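## Task

Press every drive blank that has a green sticker fully home so that it stops and catches. Do not touch the blanks with other colours. The rack is loose: it may tilt only a tiny amount, or the task fails, and it must finish in its original spot.

## Robot and tools

Robot: two yam_ultra arms, left_arm and right_arm, each ending in a parallel two-finger gripper with a wrist camera. Bases, as calibrated in the scene frame: left_arm at (-0.015, +0.310, 0) m, right_arm at (+0.044, -0.266, 0) m, both facing almost exactly along +x. A camera stand sits behind the arms.

Frame: the scene frame has its origin at table-top height, halfway between the two nominal bases; +x points out over the table, +z up, and left_arm is on the +y side (arm names do not match image left/right). Reported gripper positions (metres) and quaternions (wxyz) are in this frame and may be a few cm off, more at long reach. The gripper's fingers point along its own +z and close along its own y; the reported position is between the pads, about 1 cm inside the fingertips.

The 14-number row: used by both execute_actions and move. It is one flat list covering both arms: left_arm dx, dy, dz, rx, ry, rz, opening, then right_arm the same seven. Every number lies in [-1, 1]. dx..rz are offsets, not poses: they are measured along scene axes from that arm's Hand target at the moment the action or move begins (the turn is about that point). 1.0 equals 0.6 m for dx/dy/dz and 180 degrees for the rotation vector rx/ry/rz. Opening is absolute: +1 fully open (0.094 m), -1 closed. An arm you want unmoved gets six zeros plus its current opening (a 0 opening is a real command to half-open). Repeating a nonzero offset moves the arm again.

execute_actions(actions, cameras): actions is a list of actions; each action is a table of up to 15 rows (one per 1/30 s step), a short table repeating its last row. All rows in an action count from the same start pose, not from each other. An empty list returns images and full state. cameras picks cam_low, cam_left_wrist, cam_right_wrist, or ["all"].

move(target, speed, blend, opening_speed, grip_force, blocking, cameras): straight-line gripper paths toward one row or a list of up to 15 rows, every row again an offset from the starting Hand targets. speed is m/s, 0.002 to 2.9 (default 0.25), one value or one per row; rotation limit is double that in rad/s. blend (m) rounds corners in a list; 0 stops at each. opening_speed is per second on the -1..+1 scale, at least 0.2. grip_force is newtons per pad, 10 to 50, and persists. blocking=false returns early while the motion continues. Paths last at least 0.5 s and are cut at 10 s. There is no obstacle avoidance. The result adds a move: line such as done, off_target, moving, held or fault, and limits such as paced or held.

wait(seconds 0..10) lets time run; stop brakes a running move; zoom_image(camera, region [x0,y0,x1,y1] pixels, at most 504x504) enlarges part of the newest image from that camera (each image 896x504); finished_scene(scene 1..3) ends the current scene irreversibly; read_manual only gives licence text.

Results: Hand target is the last commanded pose after clipping; grippers often rest short of it, and the next command, even zeros, re-requests it. Orientation commands are clipped to within 40 degrees of the measured one per step. grip_measured is the finger opening on the command scale; grip_effort_nm is gripper motor effort (negative = closing), not pad force. Joint torques include gravity and friction, so they are a rough contact signal only; the first three wrap at ±28 N m. Joint velocities may be reported as within noise.

For this job: locate the coloured stickers with cam_low and the wrist cameras, line a gripper (closed fingers pointing +x) up with each target blank, and push along +x gently at low speed, only a little past the point of resistance, until it latches. To stop pressing, command a target back behind the gripper. Watch that the rack neither slides nor tilts; steady it with the other arm if needed, lightly. Do not touch blanks of other colours.



Each tool is called by a JSON object that holds its "api" and its "payload", one argument or row to a line.

## Session

{"api": "execute_actions", "payload": {
  "actions": []
}}

Scene clock: 0.00 s.
left_arm: end_effector_position=(+0.2292, +0.1235, +0.2491) grip_measured=+1.000 grip_effort_nm=n/a end_effector_quat_wxyz=(+0.500, -0.005, +0.803, -0.324) | right_arm: end_effector_position=(+0.2957, -0.2018, +0.2805) grip_measured=+1.000 grip_effort_nm=n/a end_effector_quat_wxyz=(+0.551, +0.255, +0.776, +0.170)
Joint positions: left_arm=[-0.743 0.705 0.595 -0.191 -0.189 -0.64 0.094] | right_arm=[0.681 0.638 0.781 -0.574 0.645 0.888 0.094]
Joint velocities: within noise
Joint torques (N m): no reading
Heat: left arm: 23 °C; right arm: 25 °C.
Hand target: left_arm +0.2297, +0.1246, +0.2569; +0.509, -0.006, +0.797, -0.325 | right_arm +0.2944, -0.2046, +0.2817; +0.554, +0.255, +0.775, +0.165
Tool commands: left_gripper/opening=+1.0 right_gripper/opening=+1.0

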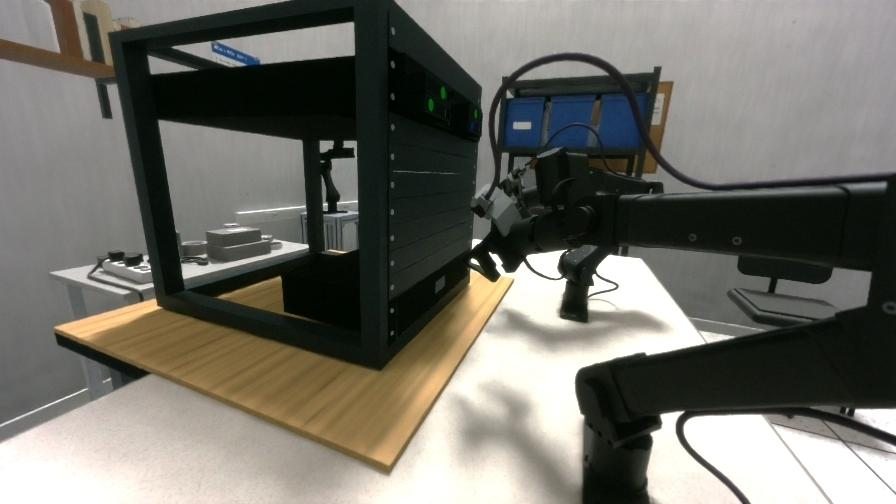

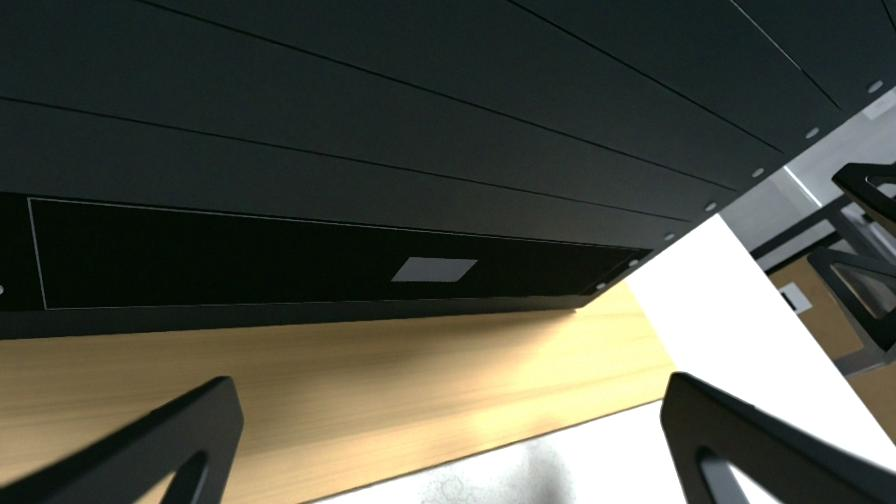

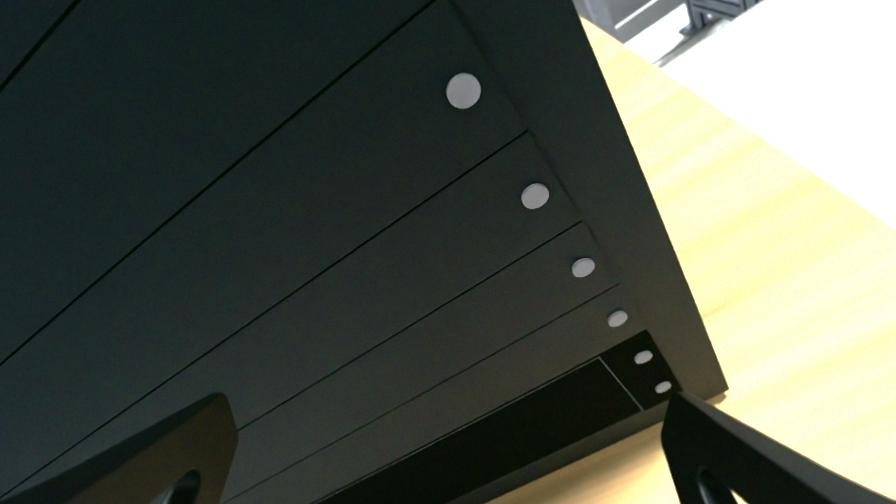

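{"api": "zoom_image", "payload": {
  "camera": "cam_low",
  "region": [370, 20, 500, 160]
}}

{"api": "zoom_image", "payload": {
  "camera": "cam_low",
  "region": [100, 0, 540, 480]
}}

Scaled by 3.600 from the camera's 896x504 image, which has a finer 1280x720 frame.

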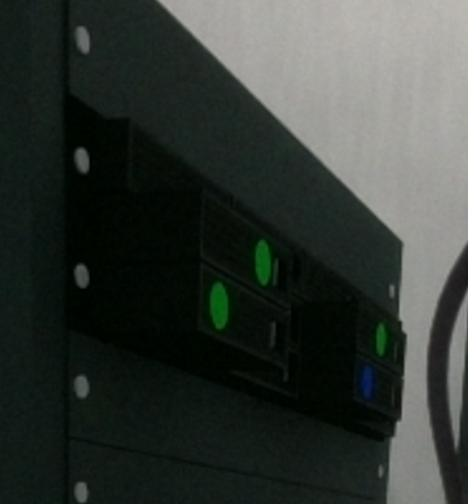

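Scaled by 1.050 from the camera's 896x504 image, which has a finer 1280x720 frame.

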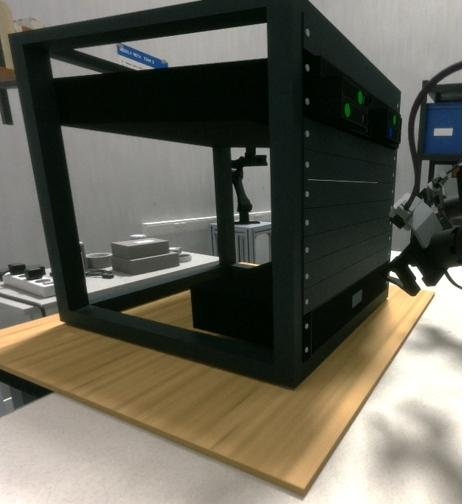

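{"api": "move", "payload": {
  "target": [-0.05,0.075,0.322,0.153,-0.133,0.1475,-1,-0.157,0.091,0.281,-0.193,-0.1016,0.0413,-1],
  "cameras": ["all"]
}}

Scene clock: 7.27 s.
left_arm: end_effector_position=(+0.2006, +0.1657, +0.4458) grip_measured=-0.997 grip_effort_nm=-0.16 end_effector_quat_wxyz=(+0.701, +0.019, +0.713, +0.008) | right_arm: end_effector_position=(+0.2022, -0.1421, +0.4481) grip_measured=-0.997 grip_effort_nm=-0.18 end_effector_quat_wxyz=(+0.700, -0.072, +0.706, +0.077)
Joint positions: left_arm=[-1.31 0.908 1.193 -0.35 -1.317 -0.024 0] | right_arm=[1.773 0.808 1.307 -0.939 1.553 0.447 0]
Joint torques (N m): left_arm=[-0.42 -1.07 4.83 1.78 -0.27 0.04] | right_arm=[0.99 0.2 4.92 1.17 0.44 -0.1]
Heat: left arm: 23 °C; right arm: 26 °C.
Hand target: left_arm +0.1997, +0.1697, +0.4502; +0.707, +0.000, +0.707, +0.000 | right_arm +0.2002, -0.1499, +0.4503; +0.707, +0.000, +0.707, +0.000
Off the commanded pose: left_arm 0.006 m, 2 deg | right_arm 0.008 m, 12 deg.
joint sent to its limit (right arm) — joint 5 (wrist yaw), upper limit. The joint targets are off in orientation, not in position.
move: off_target (right_arm)
camera_calibration:
cam_left_wrist: T_world_to_cam=[[-0.0255093, -0.998473, -0.0489904, 0.191697], [-0.450043, 0.0552296, -0.891297, 0.512457], [0.892642, -0.000688558, -0.450765, 0.11186], [0, 0, 0, 1]] pos_world=[0.135667, 0.163178, 0.516565]
cam_right_wrist: T_world_to_cam=[[0.224126, -0.974163, -0.0278047, -0.172172], [-0.431345, -0.0735751, -0.899182, 0.517626], [0.873905, 0.213524, -0.43669, 0.139992], [0, 0, 0, 1]] pos_world=[0.139524, -0.159531, 0.521786]

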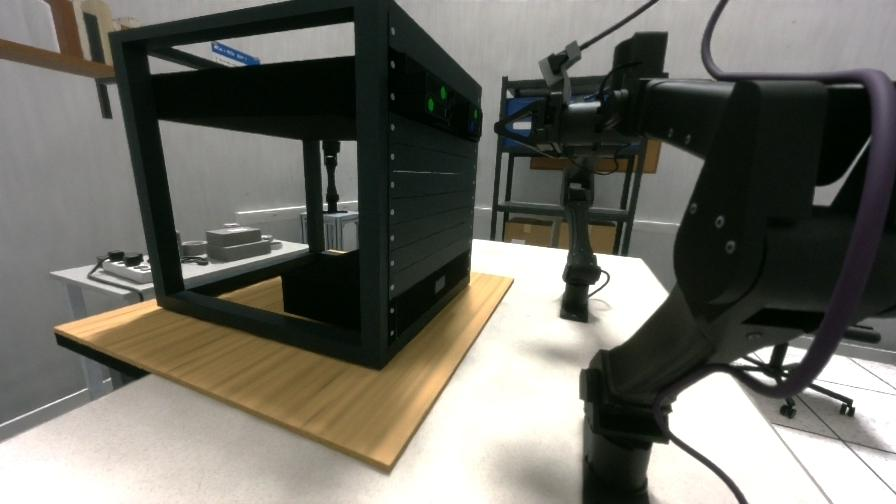

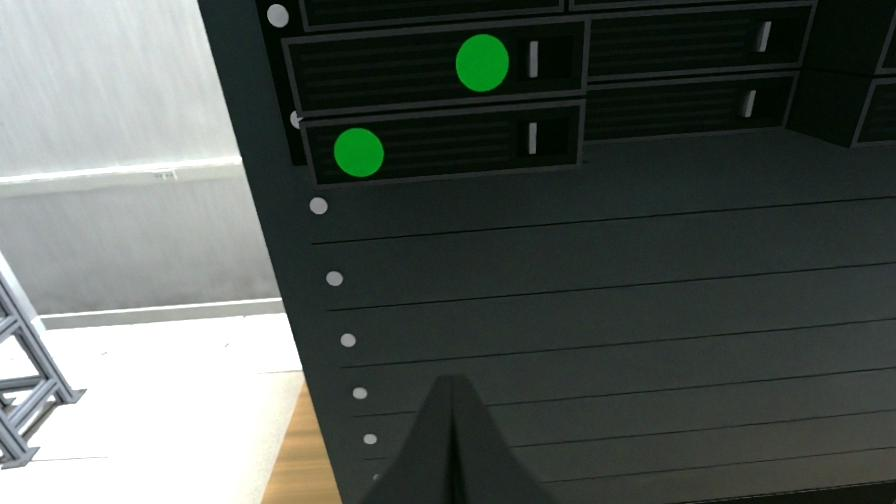

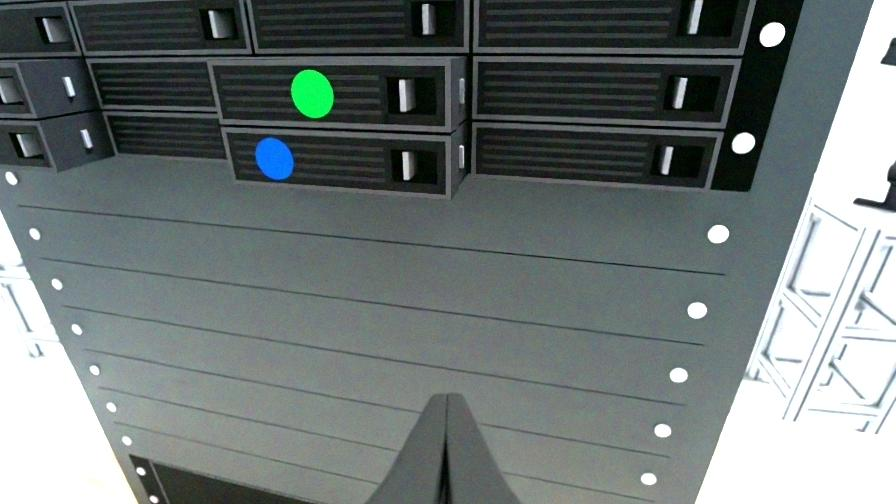

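{"api": "move", "payload": {
  "target": [-0.05,0.0,0.17,0,0,0,-1,-0.0,-0.0,0.17,0,0,0,-1],
  "cameras": ["all"]
}}

Scene clock: 9.53 s.
left_arm: end_effector_position=(+0.1707, +0.1667, +0.5503) grip_measured=-0.997 grip_effort_nm=-0.16 end_effector_quat_wxyz=(+0.710, -0.002, +0.705, -0.002) | right_arm: end_effector_position=(+0.2019, -0.1453, +0.5506) grip_measured=-0.997 grip_effort_nm=-0.18 end_effector_quat_wxyz=(+0.703, -0.075, +0.704, +0.075)
Joint positions: left_arm=[-1.517 1.094 1.655 -0.352 -1.538 0.204 0] | right_arm=[1.784 1.032 1.821 -0.939 1.562 0.15 0]
Joint torques (N m): left_arm=[-0.66 -0.7 5.26 0.93 -0.02 0.05] | right_arm=[0.44 0.62 4.11 1.36 0.21 -0.12]
Heat: left arm: 23 °C; right arm: 26 °C.
Hand target: left_arm +0.1698, +0.1697, +0.5522; +0.707, +0.000, +0.707, +0.000 | right_arm +0.2002, -0.1500, +0.5523; +0.707, +0.000, +0.707, +0.000
Off the commanded pose: left_arm 0.004 m, 1 deg | right_arm 0.005 m, 12 deg.
joint sent to its limit (right arm) — joint 5 (wrist yaw), upper limit. The joint targets are off in orientation, not in position.
move: off_target (right_arm)
camera_calibration:
cam_left_wrist: T_world_to_cam=[[-0.0103546, -0.99993, -0.00573791, 0.170934], [-0.430164, 0.00963444, -0.9027, 0.602533], [0.902692, -0.00687882, -0.430233, 0.173644], [0, 0, 0, 1]] pos_world=[0.104211, 0.166312, 0.619595]
cam_right_wrist: T_world_to_cam=[[0.22693, -0.973698, -0.0203872, -0.176916], [-0.424199, -0.0799772, -0.90203, 0.608711], [0.876674, 0.213346, -0.431191, 0.182097], [0, 0, 0, 1]] pos_world=[0.138723, -0.162429, 0.623988]

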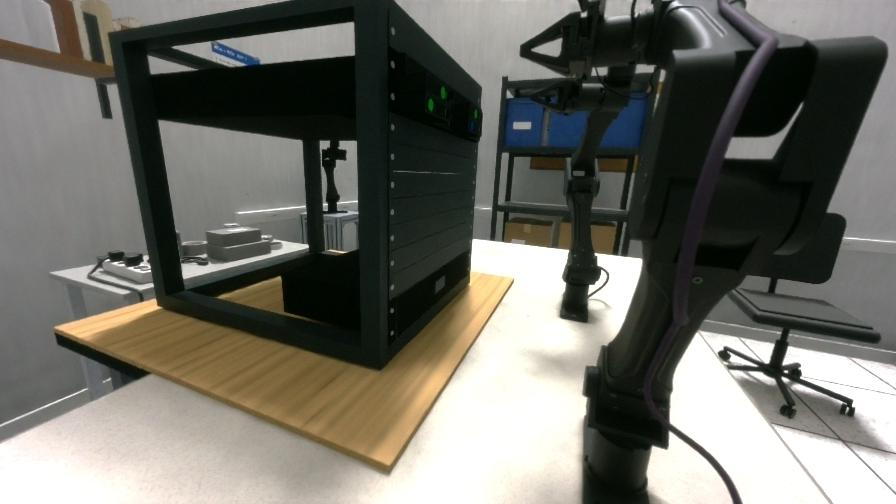

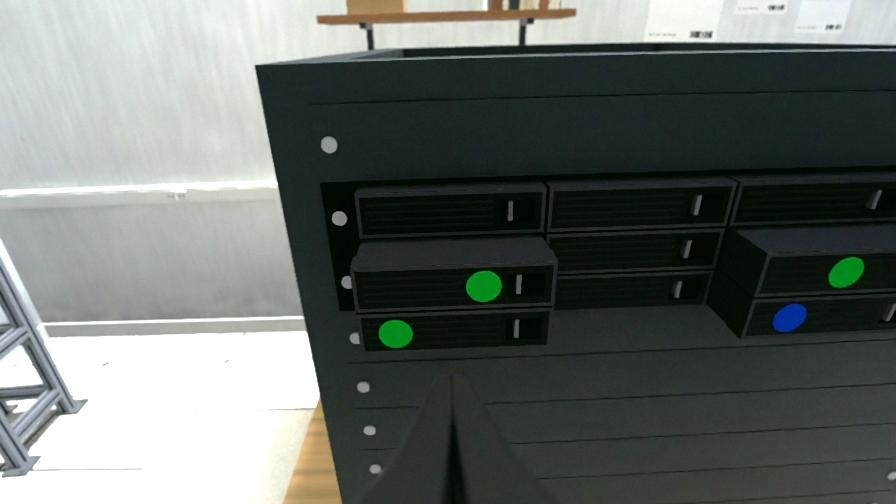

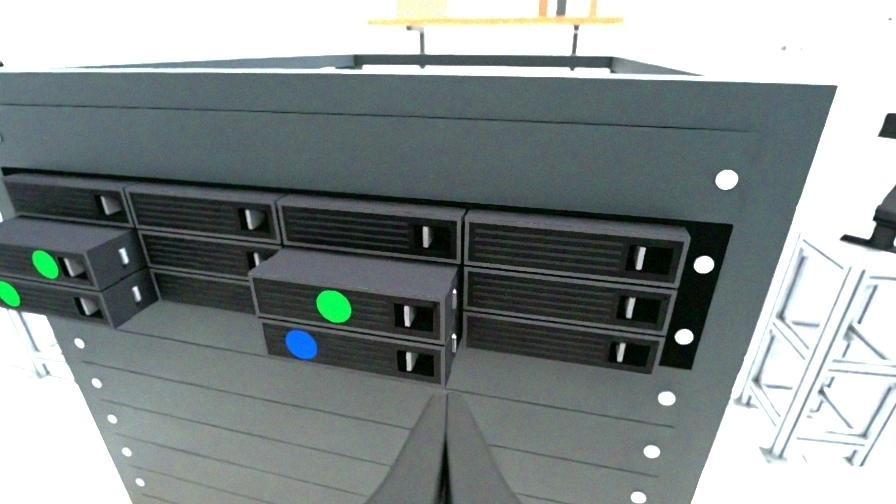

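{"api": "move", "payload": {
  "target": [0.1337,-0.0112,-0.082,0.5,0,0,-1,0,0,0,0,0,0,-1],
  "cameras": ["all"]
}}

Scene clock: 18.40 s.
left_arm: end_effector_position=(+0.2492, +0.1621, +0.4968) grip_measured=-0.997 grip_effort_nm=-0.16 end_effector_quat_wxyz=(+0.482, +0.516, +0.496, +0.505) | right_arm: end_effector_position=(+0.2019, -0.1453, +0.5506) grip_measured=-0.997 grip_effort_nm=-0.18 end_effector_quat_wxyz=(+0.703, -0.076, +0.703, +0.075)
Joint positions: left_arm=[-1.039 1.094 1.5 -0.458 -1.064 1.568 0] | right_arm=[1.784 1.032 1.821 -0.939 1.562 0.148 0]
Joint torques (N m): left_arm=[0.61 -2.24 4.31 2.03 0.08 0.01] | right_arm=[0.36 0.58 4.01 1.39 0.2 -0.11]
Heat: left arm: 24 °C; right arm: 27 °C.
Hand target: left_arm +0.2500, +0.1629, +0.5030; +0.500, +0.500, +0.500, +0.500 | right_arm +0.2024, -0.1495, +0.5523; +0.704, -0.070, +0.703, +0.071 (not the last commanded pose)
Off the commanded pose: left_arm 0.006 m, 3 deg | right_arm 0.005 m, 12 deg.
move: off_target (left_arm, right_arm)
camera_calibration:
cam_left_wrist: T_world_to_cam=[[-0.0350665, 0.053345, -0.99796, 0.495198], [-0.437871, 0.896805, 0.0633238, -0.0337747], [0.898354, 0.439199, -0.00808958, -0.201246], [0, 0, 0, 1]] pos_world=[0.183366, 0.0922601, 0.494698]
cam_right_wrist: T_world_to_cam=[[0.226966, -0.973721, -0.0188229, -0.177802], [-0.423935, -0.0813786, -0.902029, 0.608457], [0.876793, 0.21271, -0.431264, 0.182003], [0, 0, 0, 1]] pos_world=[0.138722, -0.162328, 0.62399]

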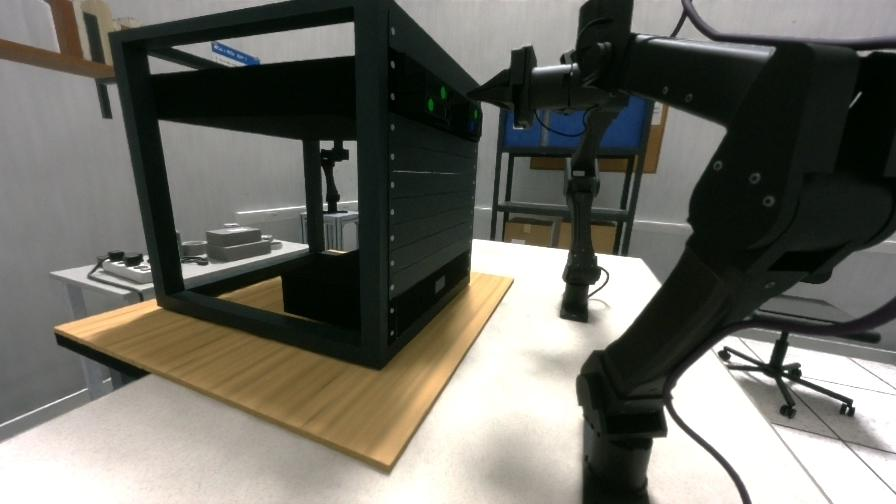

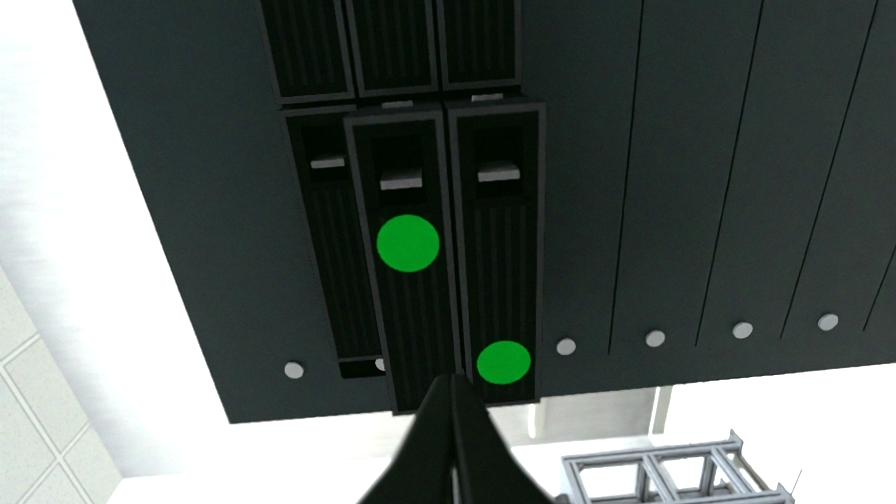

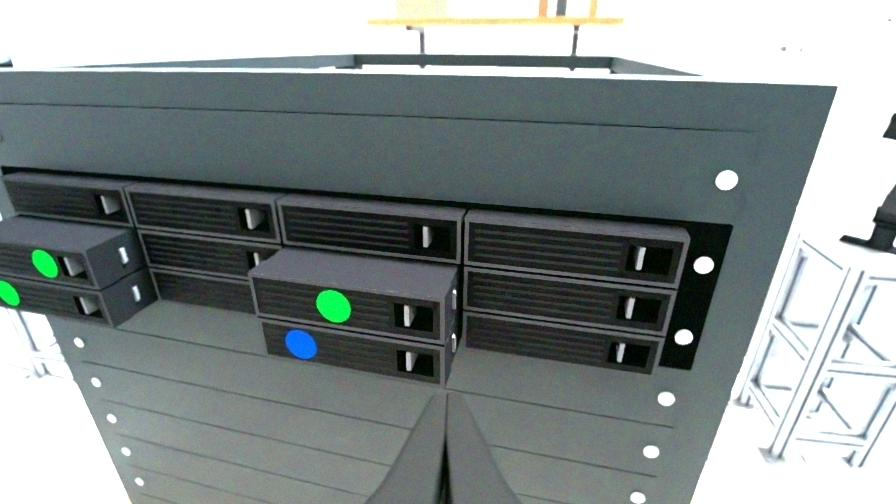

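{"api": "move", "payload": {
  "target": [0.033,0,0.017,0,0,0,-1,0,0,0,0,0,0,-1],
  "speed": 0.1,
  "cameras": ["cam_left_wrist"]
}}

Scene clock: 20.97 s.
left_arm: end_effector_position=(+0.2698, +0.1605, +0.4964) grip_measured=-0.997 grip_effort_nm=-0.15 end_effector_quat_wxyz=(+0.477, +0.522, +0.496, +0.505) | right_arm: end_effector_position=(+0.2019, -0.1453, +0.5506) grip_measured=-0.997 grip_effort_nm=-0.18 end_effector_quat_wxyz=(+0.703, -0.076, +0.703, +0.075)
Joint positions: left_arm=[-0.944 1.138 1.53 -0.456 -0.969 1.572 0] | right_arm=[1.784 1.032 1.821 -0.939 1.562 0.148 0]
Joint torques (N m): left_arm=[0.61 -2.03 7.45 1.97 0.07 0] | right_arm=[0.35 0.58 4.03 1.4 0.19 -0.11]
Heat: left arm: 24 °C; right arm: 27 °C.
Hand target: left_arm +0.2698, +0.1630, +0.5132; +0.500, +0.500, +0.500, +0.500 | right_arm +0.2024, -0.1495, +0.5523; +0.704, -0.070, +0.703, +0.071
Off the commanded pose: left_arm 0.017 m, 4 deg | right_arm 0.005 m, 1 deg.
move: off_target (left_arm)
camera_calibration:
cam_left_wrist: T_world_to_cam=[[-0.0459154, 0.0649569, -0.996831, 0.496025], [-0.436596, 0.896225, 0.0785113, -0.0311505], [0.898485, 0.438818, -0.0127906, -0.216672], [0, 0, 0, 1]] pos_world=[0.203851, 0.0907771, 0.494127]
Images, in order (width x height): cam_left_wrist 896x504.

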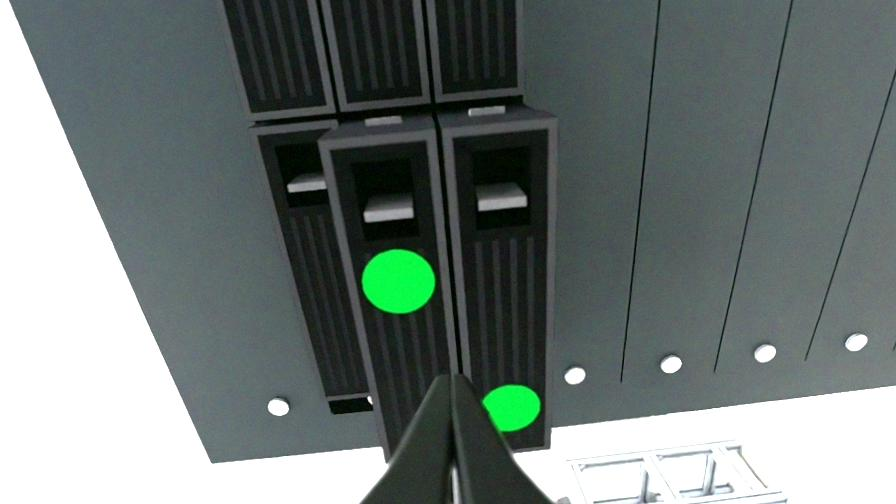

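{"api": "move", "payload": {
  "target": [0,0,0.015,0,0,0,-1,0,0,0,0,0,0,-1],
  "speed": 0.1,
  "cameras": ["cam_left_wrist"]
}}

Scene clock: 22.33 s.
left_arm: end_effector_position=(+0.2701, +0.1602, +0.5120) grip_measured=-0.997 grip_effort_nm=-0.16 end_effector_quat_wxyz=(+0.489, +0.510, +0.498, +0.503) | right_arm: end_effector_position=(+0.2019, -0.1453, +0.5506) grip_measured=-0.997 grip_effort_nm=-0.18 end_effector_quat_wxyz=(+0.703, -0.076, +0.703, +0.075)
Joint positions: left_arm=[-0.944 1.161 1.588 -0.456 -0.969 1.572 0] | right_arm=[1.784 1.032 1.821 -0.939 1.562 0.148 0]
Joint torques (N m): left_arm=[0.68 -2.04 7.28 1.61 0.09 -0.01] | right_arm=[0.36 0.57 4.03 1.4 0.2 -0.11]
Heat: left arm: 25 °C; right arm: 27 °C.
Hand target: left_arm +0.2698, +0.1630, +0.5222; +0.500, +0.500, +0.500, +0.500 | right_arm +0.2024, -0.1495, +0.5523; +0.704, -0.070, +0.703, +0.071
Off the commanded pose: left_arm 0.011 m, 2 deg | right_arm 0.005 m, 1 deg.
move: off_target (left_arm)
camera_calibration:
cam_left_wrist: T_world_to_cam=[[-0.0259869, 0.0361983, -0.999007, 0.511995], [-0.437838, 0.89798, 0.043927, -0.0141463], [0.898678, 0.438544, -0.00748676, -0.219287], [0, 0, 0, 1]] pos_world=[0.204179, 0.0903366, 0.510466]
Images, in order (width x height): cam_left_wrist 896x504.

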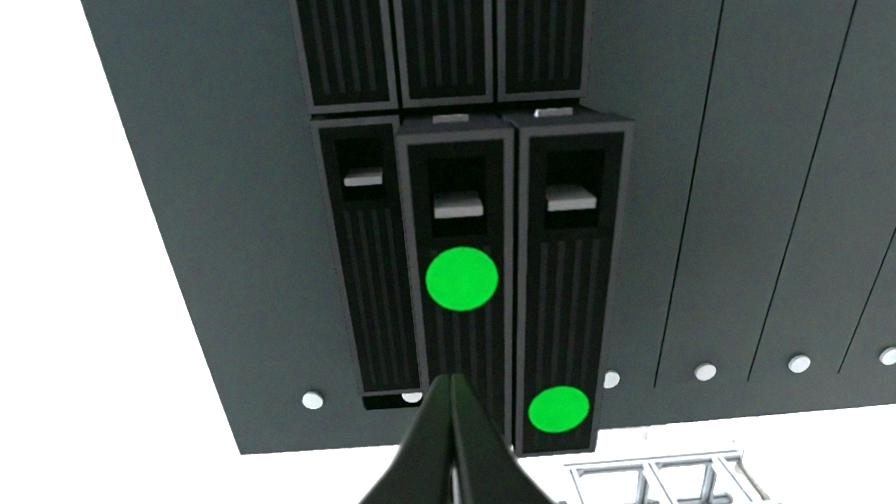

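{"api": "move", "payload": {
  "target": [0.025,0,-0.010,0,0,0,-1,0,0,0,0,0,0,-1],
  "speed": 0.06,
  "cameras": ["cam_left_wrist"]
}}

Scene clock: 25.80 s.
left_arm: end_effector_position=(+0.2833, +0.1628, +0.5076) grip_measured=-0.997 grip_effort_nm=-0.16 end_effector_quat_wxyz=(+0.484, +0.515, +0.498, +0.503) | right_arm: end_effector_position=(+0.2019, -0.1453, +0.5506) grip_measured=-0.997 grip_effort_nm=-0.18 end_effector_quat_wxyz=(+0.703, -0.076, +0.703, +0.075)
Joint positions: left_arm=[-0.878 1.176 1.588 -0.456 -0.903 1.572 0] | right_arm=[1.784 1.032 1.821 -0.939 1.562 0.148 0]
Joint torques (N m): left_arm=[0.59 -2.29 5.52 2.02 0.08 0] | right_arm=[0.36 0.55 4.03 1.4 0.2 -0.12]
Heat: left arm: 25 °C; right arm: 28 °C.
Hand target: left_arm +0.2847, +0.1629, +0.5162; +0.500, +0.500, +0.500, +0.500 | right_arm +0.2024, -0.1495, +0.5523; +0.704, -0.070, +0.703, +0.071
Off the commanded pose: left_arm 0.009 m, 3 deg | right_arm 0.005 m, 1 deg.
move: off_target (left_arm)
camera_calibration:
cam_left_wrist: T_world_to_cam=[[-0.0367784, 0.0467354, -0.99823, 0.508748], [-0.436996, 0.897584, 0.0581238, -0.0178551], [0.898711, 0.43836, -0.0125885, -0.229725], [0, 0, 0, 1]] pos_world=[0.217364, 0.0929521, 0.505994]
Images, in order (width x height): cam_left_wrist 896x504.

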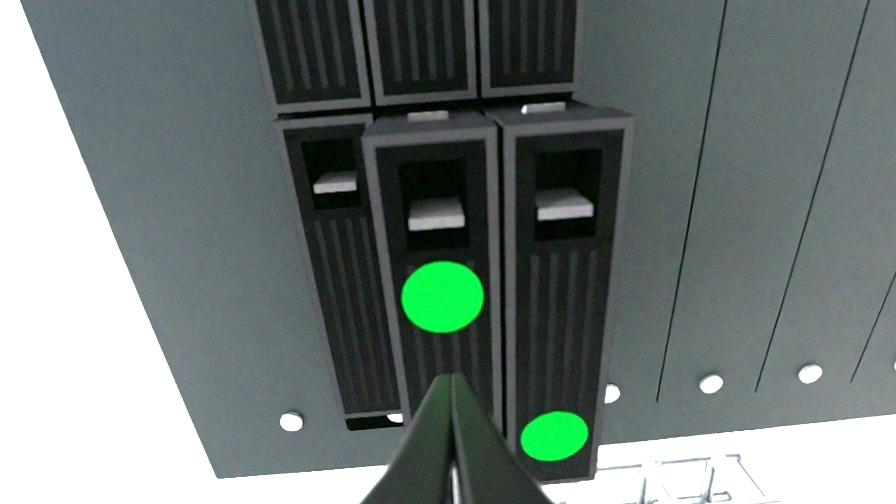

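{"api": "move", "payload": {
  "target": [0.05,0,0,0,0,0,-1,0,0,0,0,0,0,-1],
  "speed": 0.05,
  "cameras": ["cam_left_wrist","cam_low"]
}}

Scene clock: 27.47 s.
left_arm: end_effector_position=(+0.3134, +0.1631, +0.4986) grip_measured=-0.997 grip_effort_nm=-0.16 end_effector_quat_wxyz=(+0.475, +0.521, +0.501, +0.502) | right_arm: end_effector_position=(+0.2019, -0.1453, +0.5506) grip_measured=-0.997 grip_effort_nm=-0.18 end_effector_quat_wxyz=(+0.703, -0.076, +0.703, +0.075)
Joint positions: left_arm=[-0.767 1.232 1.597 -0.43 -0.797 1.572 0] | right_arm=[1.784 1.032 1.821 -0.939 1.562 0.148 0]
Joint torques (N m): left_arm=[0.62 -2.78 7.54 2.14 0.11 0] | right_arm=[0.35 0.58 4.03 1.39 0.2 -0.11]
Heat: left arm: 26 °C; right arm: 28 °C.
Hand target: left_arm +0.3148, +0.1629, +0.5162; +0.500, +0.500, +0.500, +0.500 | right_arm +0.2024, -0.1495, +0.5523; +0.704, -0.070, +0.703, +0.071
Off the commanded pose: left_arm 0.018 m, 4 deg | right_arm 0.005 m, 1 deg.
move: off_target (left_arm)
camera_calibration:
cam_left_wrist: T_world_to_cam=[[-0.0550652, 0.0582495, -0.996782, 0.50406], [-0.440579, 0.894439, 0.0766077, -0.012108], [0.896023, 0.44338, -0.0235889, -0.251458], [0, 0, 0, 1]] pos_world=[0.247734, 0.0929601, 0.497434]
Images, in order (width x height): cam_low 896x504, cam_left_wrist 896x504.

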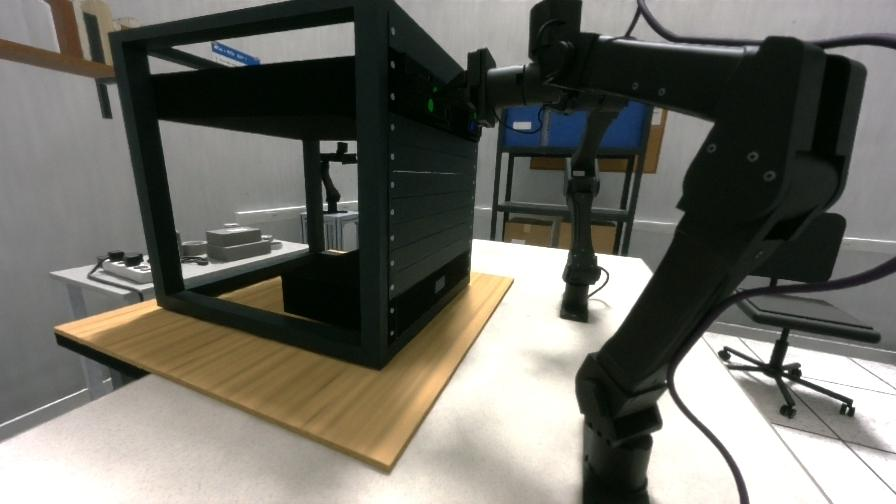

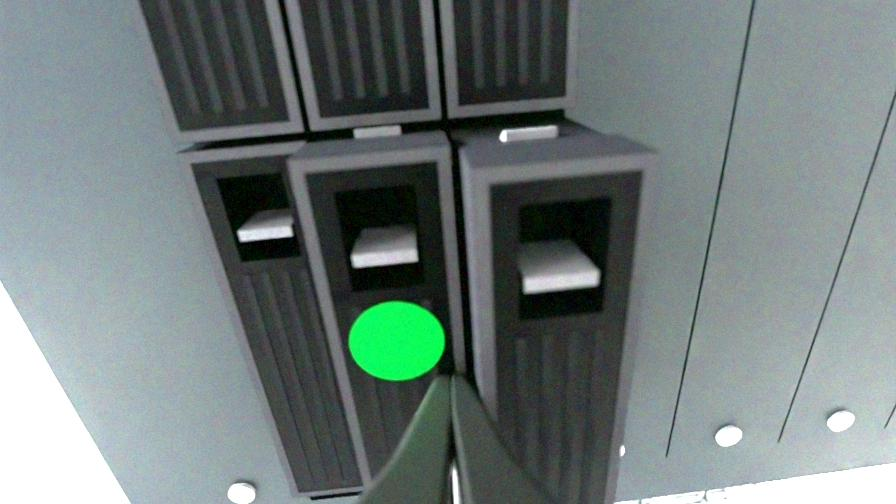

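{"api": "move", "payload": {
  "target": [
    [-0.04,0,0.0,0,0,0,-1,0,0,0,0,0,0,-1],
    [-0.03,0,0.02,0,0,0,-1,0,0,0,0,0,0,-1]
  ],
  "speed": 0.06,
  "cameras": ["cam_left_wrist"]
}}

Scene clock: 30.00 s.
left_arm: end_effector_position=(+0.2974, +0.1596, +0.5223) grip_measured=-0.997 grip_effort_nm=-0.16 end_effector_quat_wxyz=(+0.499, +0.502, +0.499, +0.500) | right_arm: end_effector_position=(+0.2019, -0.1453, +0.5506) grip_measured=-0.997 grip_effort_nm=-0.18 end_effector_quat_wxyz=(+0.703, -0.076, +0.703, +0.075)
Joint positions: left_arm=[-0.831 1.228 1.654 -0.43 -0.85 1.572 0] | right_arm=[1.784 1.032 1.821 -0.939 1.562 0.148 0]
Joint torques (N m): left_arm=[0.58 -2.7 7.21 1.43 0.05 -0.01] | right_arm=[0.35 0.57 4.04 1.4 0.2 -0.12]
Heat: left arm: 26 °C; right arm: 28 °C.
Hand target: left_arm +0.2967, +0.1629, +0.5282; +0.500, +0.500, +0.500, +0.500 | right_arm +0.2024, -0.1495, +0.5523; +0.704, -0.070, +0.703, +0.071
Off the commanded pose: left_arm 0.007 m, 0 deg | right_arm 0.005 m, 1 deg.
move: done
camera_calibration:
cam_left_wrist: T_world_to_cam=[[-0.0123356, 0.0157401, -0.9998, 0.522655], [-0.433904, 0.900747, 0.0195342, 0.00901357], [0.900874, 0.434059, -0.0042815, -0.245035], [0, 0, 0, 1]] pos_world=[0.231104, 0.090014, 0.521325]
Images, in order (width x height): cam_left_wrist 896x504.

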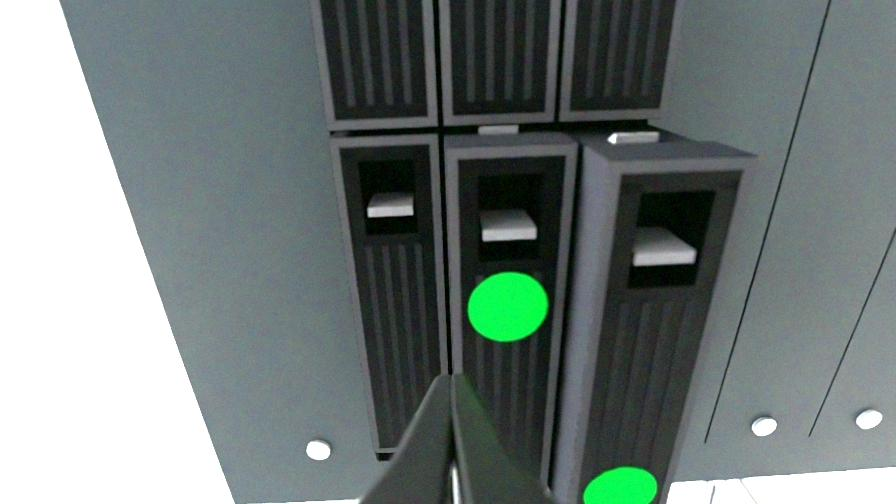

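{"api": "move", "payload": {
  "target": [0.0,0.005,-0.02,0,0,0,-1,0,0,0,0,0,0,-1],
  "speed": 0.06,
  "cameras": ["cam_left_wrist"]
}}

Scene clock: 31.77 s.
left_arm: end_effector_position=(+0.2998, +0.1609, +0.5096) grip_measured=-0.997 grip_effort_nm=-0.16 end_effector_quat_wxyz=(+0.487, +0.511, +0.500, +0.502) | right_arm: end_effector_position=(+0.2019, -0.1453, +0.5506) grip_measured=-0.997 grip_effort_nm=-0.18 end_effector_quat_wxyz=(+0.703, -0.076, +0.703, +0.075)
Joint positions: left_arm=[-0.82 1.215 1.612 -0.43 -0.846 1.572 0] | right_arm=[1.784 1.032 1.821 -0.939 1.562 0.148 0]
Joint torques (N m): left_arm=[0.58 -4.71 4.55 1.86 0.09 -0.02] | right_arm=[0.35 0.55 4.04 1.4 0.2 -0.11]
Heat: left arm: 26 °C; right arm: 28 °C.
Hand target: left_arm +0.2967, +0.1660, +0.5162; +0.500, +0.500, +0.500, +0.500 | right_arm +0.2024, -0.1495, +0.5523; +0.704, -0.070, +0.703, +0.071
Off the commanded pose: left_arm 0.009 m, 2 deg | right_arm 0.005 m, 1 deg.
move: done
camera_calibration:
cam_left_wrist: T_world_to_cam=[[-0.032218, 0.0379285, -0.998761, 0.511833], [-0.438409, 0.897481, 0.0482245, -0.00364639], [0.898198, 0.43942, -0.0122868, -0.243908], [0, 0, 0, 1]] pos_world=[0.23397, 0.0910377, 0.508378]
Images, in order (width x height): cam_left_wrist 896x504.

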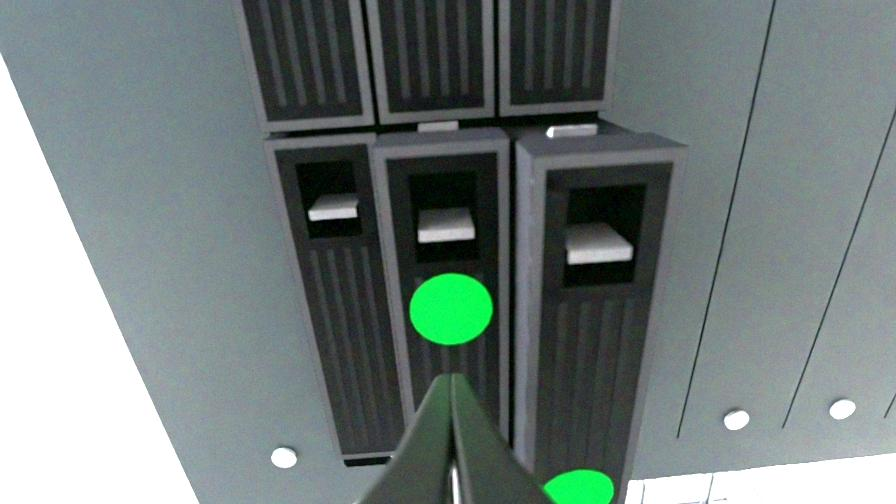

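{"api": "move", "payload": {
  "target": [0.042,0.0,0.012,0,0,0,-1,0,0,0,0,0,0,-1],
  "speed": 0.05,
  "cameras": ["cam_left_wrist"]
}}

Scene clock: 33.43 s.
left_arm: end_effector_position=(+0.3222, +0.1639, +0.5087) grip_measured=-0.997 grip_effort_nm=-0.16 end_effector_quat_wxyz=(+0.483, +0.515, +0.501, +0.501) | right_arm: end_effector_position=(+0.2019, -0.1453, +0.5506) grip_measured=-0.997 grip_effort_nm=-0.18 end_effector_quat_wxyz=(+0.703, -0.076, +0.703, +0.075)
Joint positions: left_arm=[-0.733 1.263 1.648 -0.43 -0.758 1.572 0] | right_arm=[1.784 1.032 1.821 -0.939 1.562 0.148 0]
Joint torques (N m): left_arm=[0.54 -3.21 7.62 1.9 0.11 -0.02] | right_arm=[0.36 0.57 4.03 1.4 0.19 -0.11]
Heat: left arm: 27 °C; right arm: 28 °C.
Hand target: left_arm +0.3219, +0.1659, +0.5234; +0.500, +0.500, +0.500, +0.500 | right_arm +0.2024, -0.1495, +0.5523; +0.704, -0.070, +0.703, +0.071
Off the commanded pose: left_arm 0.015 m, 3 deg | right_arm 0.005 m, 1 deg.
move: off_target (left_arm)
camera_calibration:
cam_left_wrist: T_world_to_cam=[[-0.0427143, 0.0437025, -0.998131, 0.513591], [-0.437818, 0.89719, 0.058019, -0.00159645], [0.898048, 0.439478, -0.0191891, -0.261808], [0, 0, 0, 1]] pos_world=[0.256355, 0.0940459, 0.5077]
Images, in order (width x height): cam_left_wrist 896x504.

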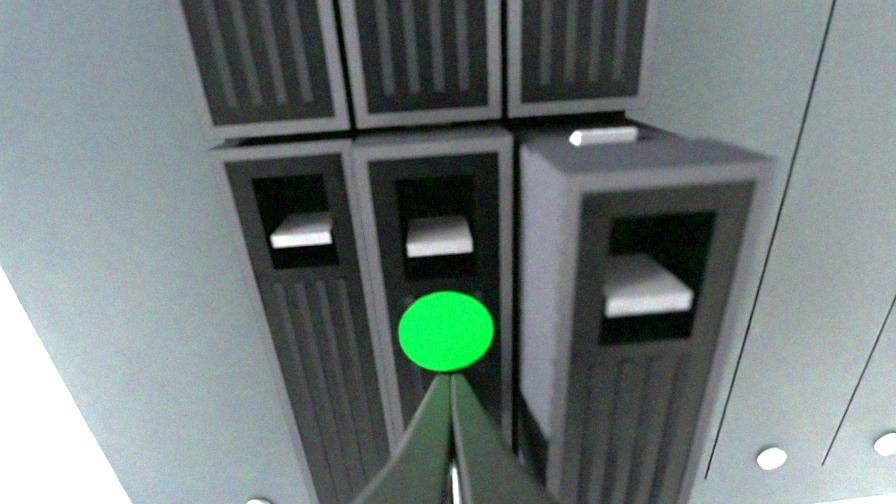

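{"api": "move", "payload": {
  "target": [0.02,0.0,0.003,0,0,0,-1,0,0,0,0,0,0,-1],
  "speed": 0.04,
  "cameras": ["cam_left_wrist","cam_low"]
}}

Scene clock: 34.97 s.
left_arm: end_effector_position=(+0.3328, +0.1657, +0.5104) grip_measured=-0.997 grip_effort_nm=-0.16 end_effector_quat_wxyz=(+0.481, +0.515, +0.503, +0.501) | right_arm: end_effector_position=(+0.2019, -0.1453, +0.5506) grip_measured=-0.997 grip_effort_nm=-0.18 end_effector_quat_wxyz=(+0.703, -0.076, +0.703, +0.075)
Joint positions: left_arm=[-0.698 1.292 1.677 -0.431 -0.729 1.572 0] | right_arm=[1.784 1.032 1.821 -0.939 1.562 0.148 0]
Joint torques (N m): left_arm=[0.79 -3.23 7.69 1.95 0.12 0] | right_arm=[0.36 0.58 4.04 1.39 0.2 -0.12]
Heat: left arm: 27 °C; right arm: 28 °C.
Hand target: left_arm +0.3340, +0.1659, +0.5251; +0.500, +0.500, +0.500, +0.500 | right_arm +0.2024, -0.1495, +0.5523; +0.704, -0.070, +0.703, +0.071
Off the commanded pose: left_arm 0.015 m, 3 deg | right_arm 0.005 m, 1 deg.
move: off_target (left_arm)
camera_calibration:
cam_left_wrist: T_world_to_cam=[[-0.0449838, 0.0434547, -0.998042, 0.516484], [-0.443056, 0.894556, 0.0589184, 0.00305092], [0.895364, 0.444839, -0.0209876, -0.271131], [0, 0, 0, 1]] pos_world=[0.267346, 0.0954366, 0.509603]
Images, in order (width x height): cam_low 896x504, cam_left_wrist 896x504.

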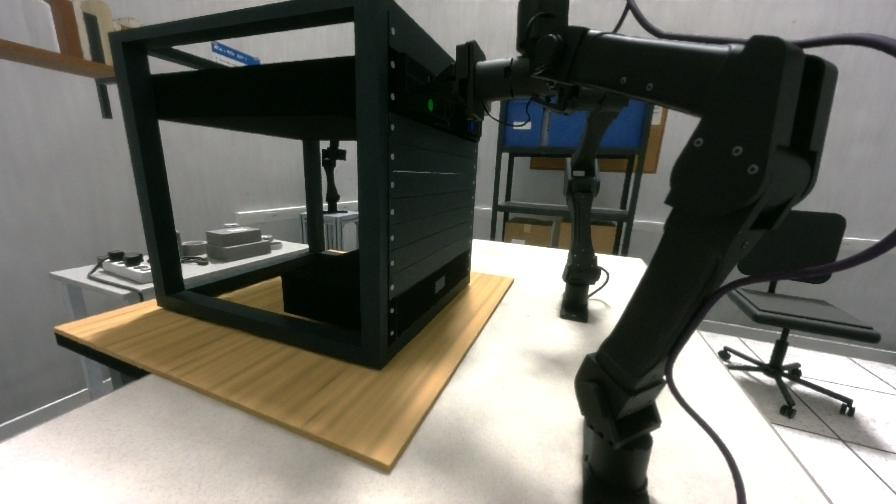

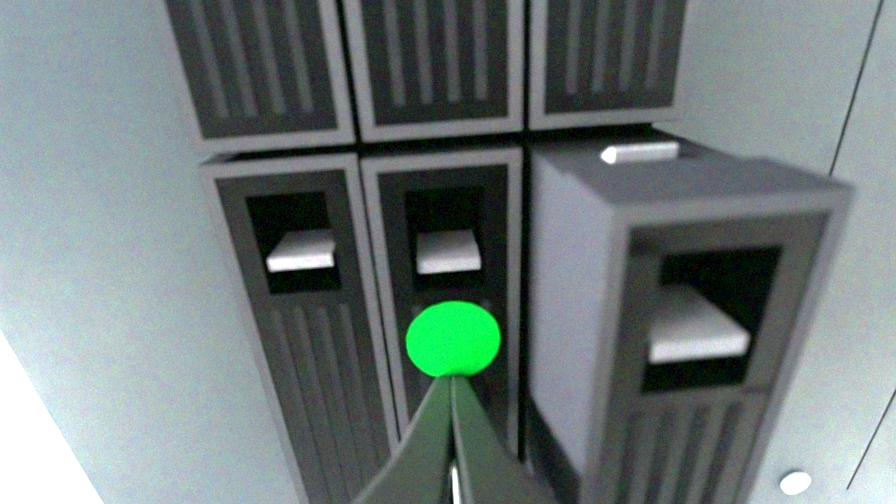

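{"api": "move", "payload": {
  "target": [0.02,0.0,0,0,0,0,-1,0,0,0,0,0,0,-1],
  "speed": 0.04,
  "cameras": ["cam_left_wrist","cam_low"]
}}

Scene clock: 36.43 s.
left_arm: end_effector_position=(+0.3357, +0.1657, +0.5113) grip_measured=-0.997 grip_effort_nm=-0.16 end_effector_quat_wxyz=(+0.482, +0.518, +0.501, +0.499) | right_arm: end_effector_position=(+0.2019, -0.1453, +0.5506) grip_measured=-0.997 grip_effort_nm=-0.18 end_effector_quat_wxyz=(+0.703, -0.076, +0.703, +0.075)
Joint positions: left_arm=[-0.683 1.299 1.689 -0.439 -0.705 1.572 0] | right_arm=[1.784 1.032 1.821 -0.939 1.562 0.148 0]
Joint torques (N m): left_arm=[2.7 -1.51 8.09 2.16 0.17 0.01] | right_arm=[0.35 0.55 4.03 1.39 0.2 -0.11]
Heat: left arm: 27 °C; right arm: 28 °C.
Hand target: left_arm +0.3460, +0.1659, +0.5251; +0.500, +0.500, +0.500, +0.500 | right_arm +0.2024, -0.1495, +0.5523; +0.704, -0.070, +0.703, +0.071
Off the commanded pose: left_arm 0.017 m, 3 deg | right_arm 0.005 m, 1 deg.
move: off_target (left_arm)
camera_calibration:
cam_left_wrist: T_world_to_cam=[[-0.0473067, 0.0447897, -0.997876, 0.517873], [-0.433911, 0.898894, 0.0609175, -0.000478973], [0.899713, 0.435871, -0.023089, -0.2726], [0, 0, 0, 1]] pos_world=[0.269552, 0.0960534, 0.510508]
Images, in order (width x height): cam_low 896x504, cam_left_wrist 896x504.

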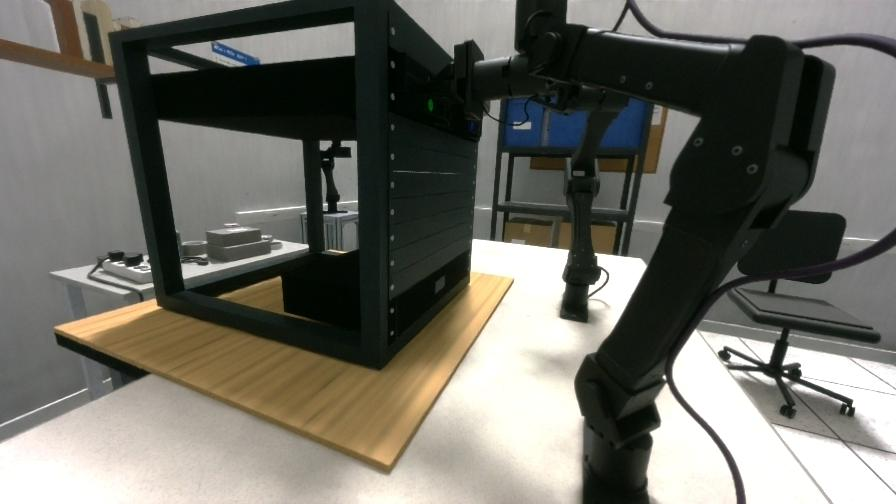

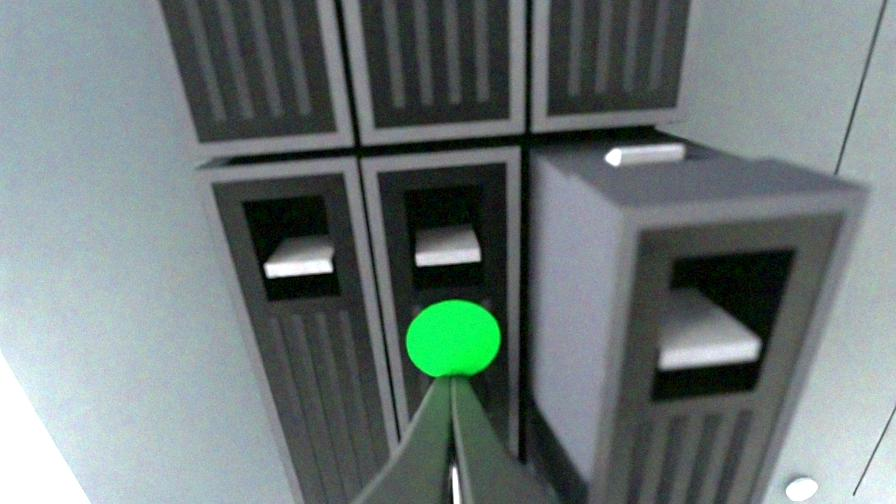

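{"api": "move", "payload": {
  "target": [
    [-0.127,0.0,0,0,0,0,-1,0,0,0,0,0,0,-1],
    [-0.127,0.0,-0.06,0,0,0,-1,0,0,0,0,0,0,-1]
  ],
  "speed": 0.12,
  "cameras": ["cam_left_wrist","cam_low"]
}}

Scene clock: 39.87 s.
left_arm: end_effector_position=(+0.2727, +0.1619, +0.4795) grip_measured=-0.997 grip_effort_nm=-0.16 end_effector_quat_wxyz=(+0.480, +0.524, +0.494, +0.501) | right_arm: end_effector_position=(+0.2019, -0.1453, +0.5506) grip_measured=-0.997 grip_effort_nm=-0.18 end_effector_quat_wxyz=(+0.703, -0.076, +0.703, +0.075)
Joint positions: left_arm=[-0.92 1.097 1.43 -0.395 -0.932 1.572 0] | right_arm=[1.784 1.032 1.821 -0.939 1.562 0.148 0]
Joint torques (N m): left_arm=[-0.66 -3.37 4.66 2.13 -0.21 -0.07] | right_arm=[0.35 0.58 4.04 1.39 0.19 -0.12]
Heat: left arm: 27 °C; right arm: 28 °C.
Hand target: left_arm +0.2697, +0.1659, +0.4892; +0.500, +0.500, +0.500, +0.500 | right_arm +0.2024, -0.1495, +0.5523; +0.704, -0.070, +0.703, +0.071
Off the commanded pose: left_arm 0.011 m, 4 deg | right_arm 0.005 m, 1 deg.
move: off_target (left_arm)
camera_calibration:
cam_left_wrist: T_world_to_cam=[[-0.0457609, 0.0624532, -0.996998, 0.479715], [-0.425513, 0.901754, 0.0760175, -0.0324255], [0.903795, 0.427714, -0.0146905, -0.218865], [0, 0, 0, 1]] pos_world=[0.205964, 0.0928918, 0.477525]
Images, in order (width x height): cam_low 896x504, cam_left_wrist 896x504.

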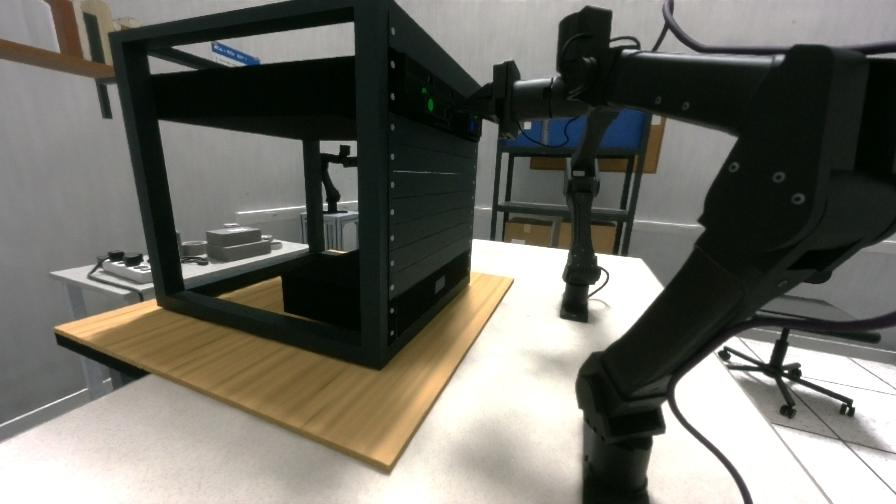

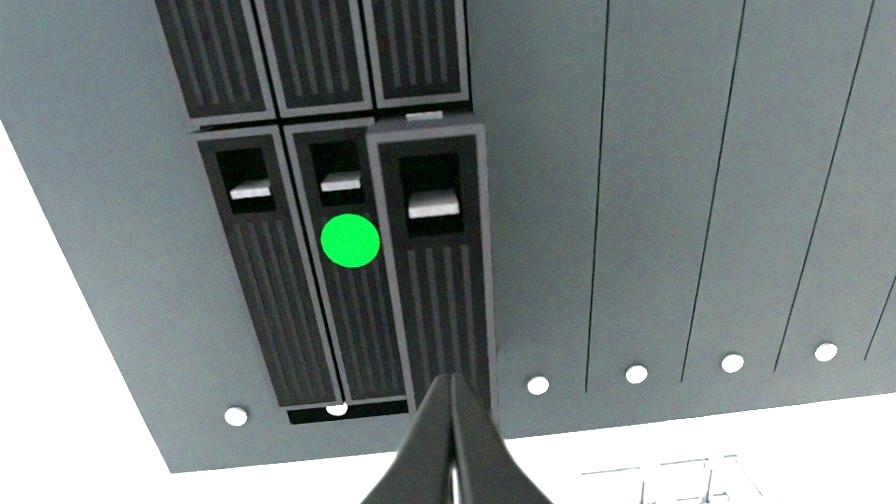

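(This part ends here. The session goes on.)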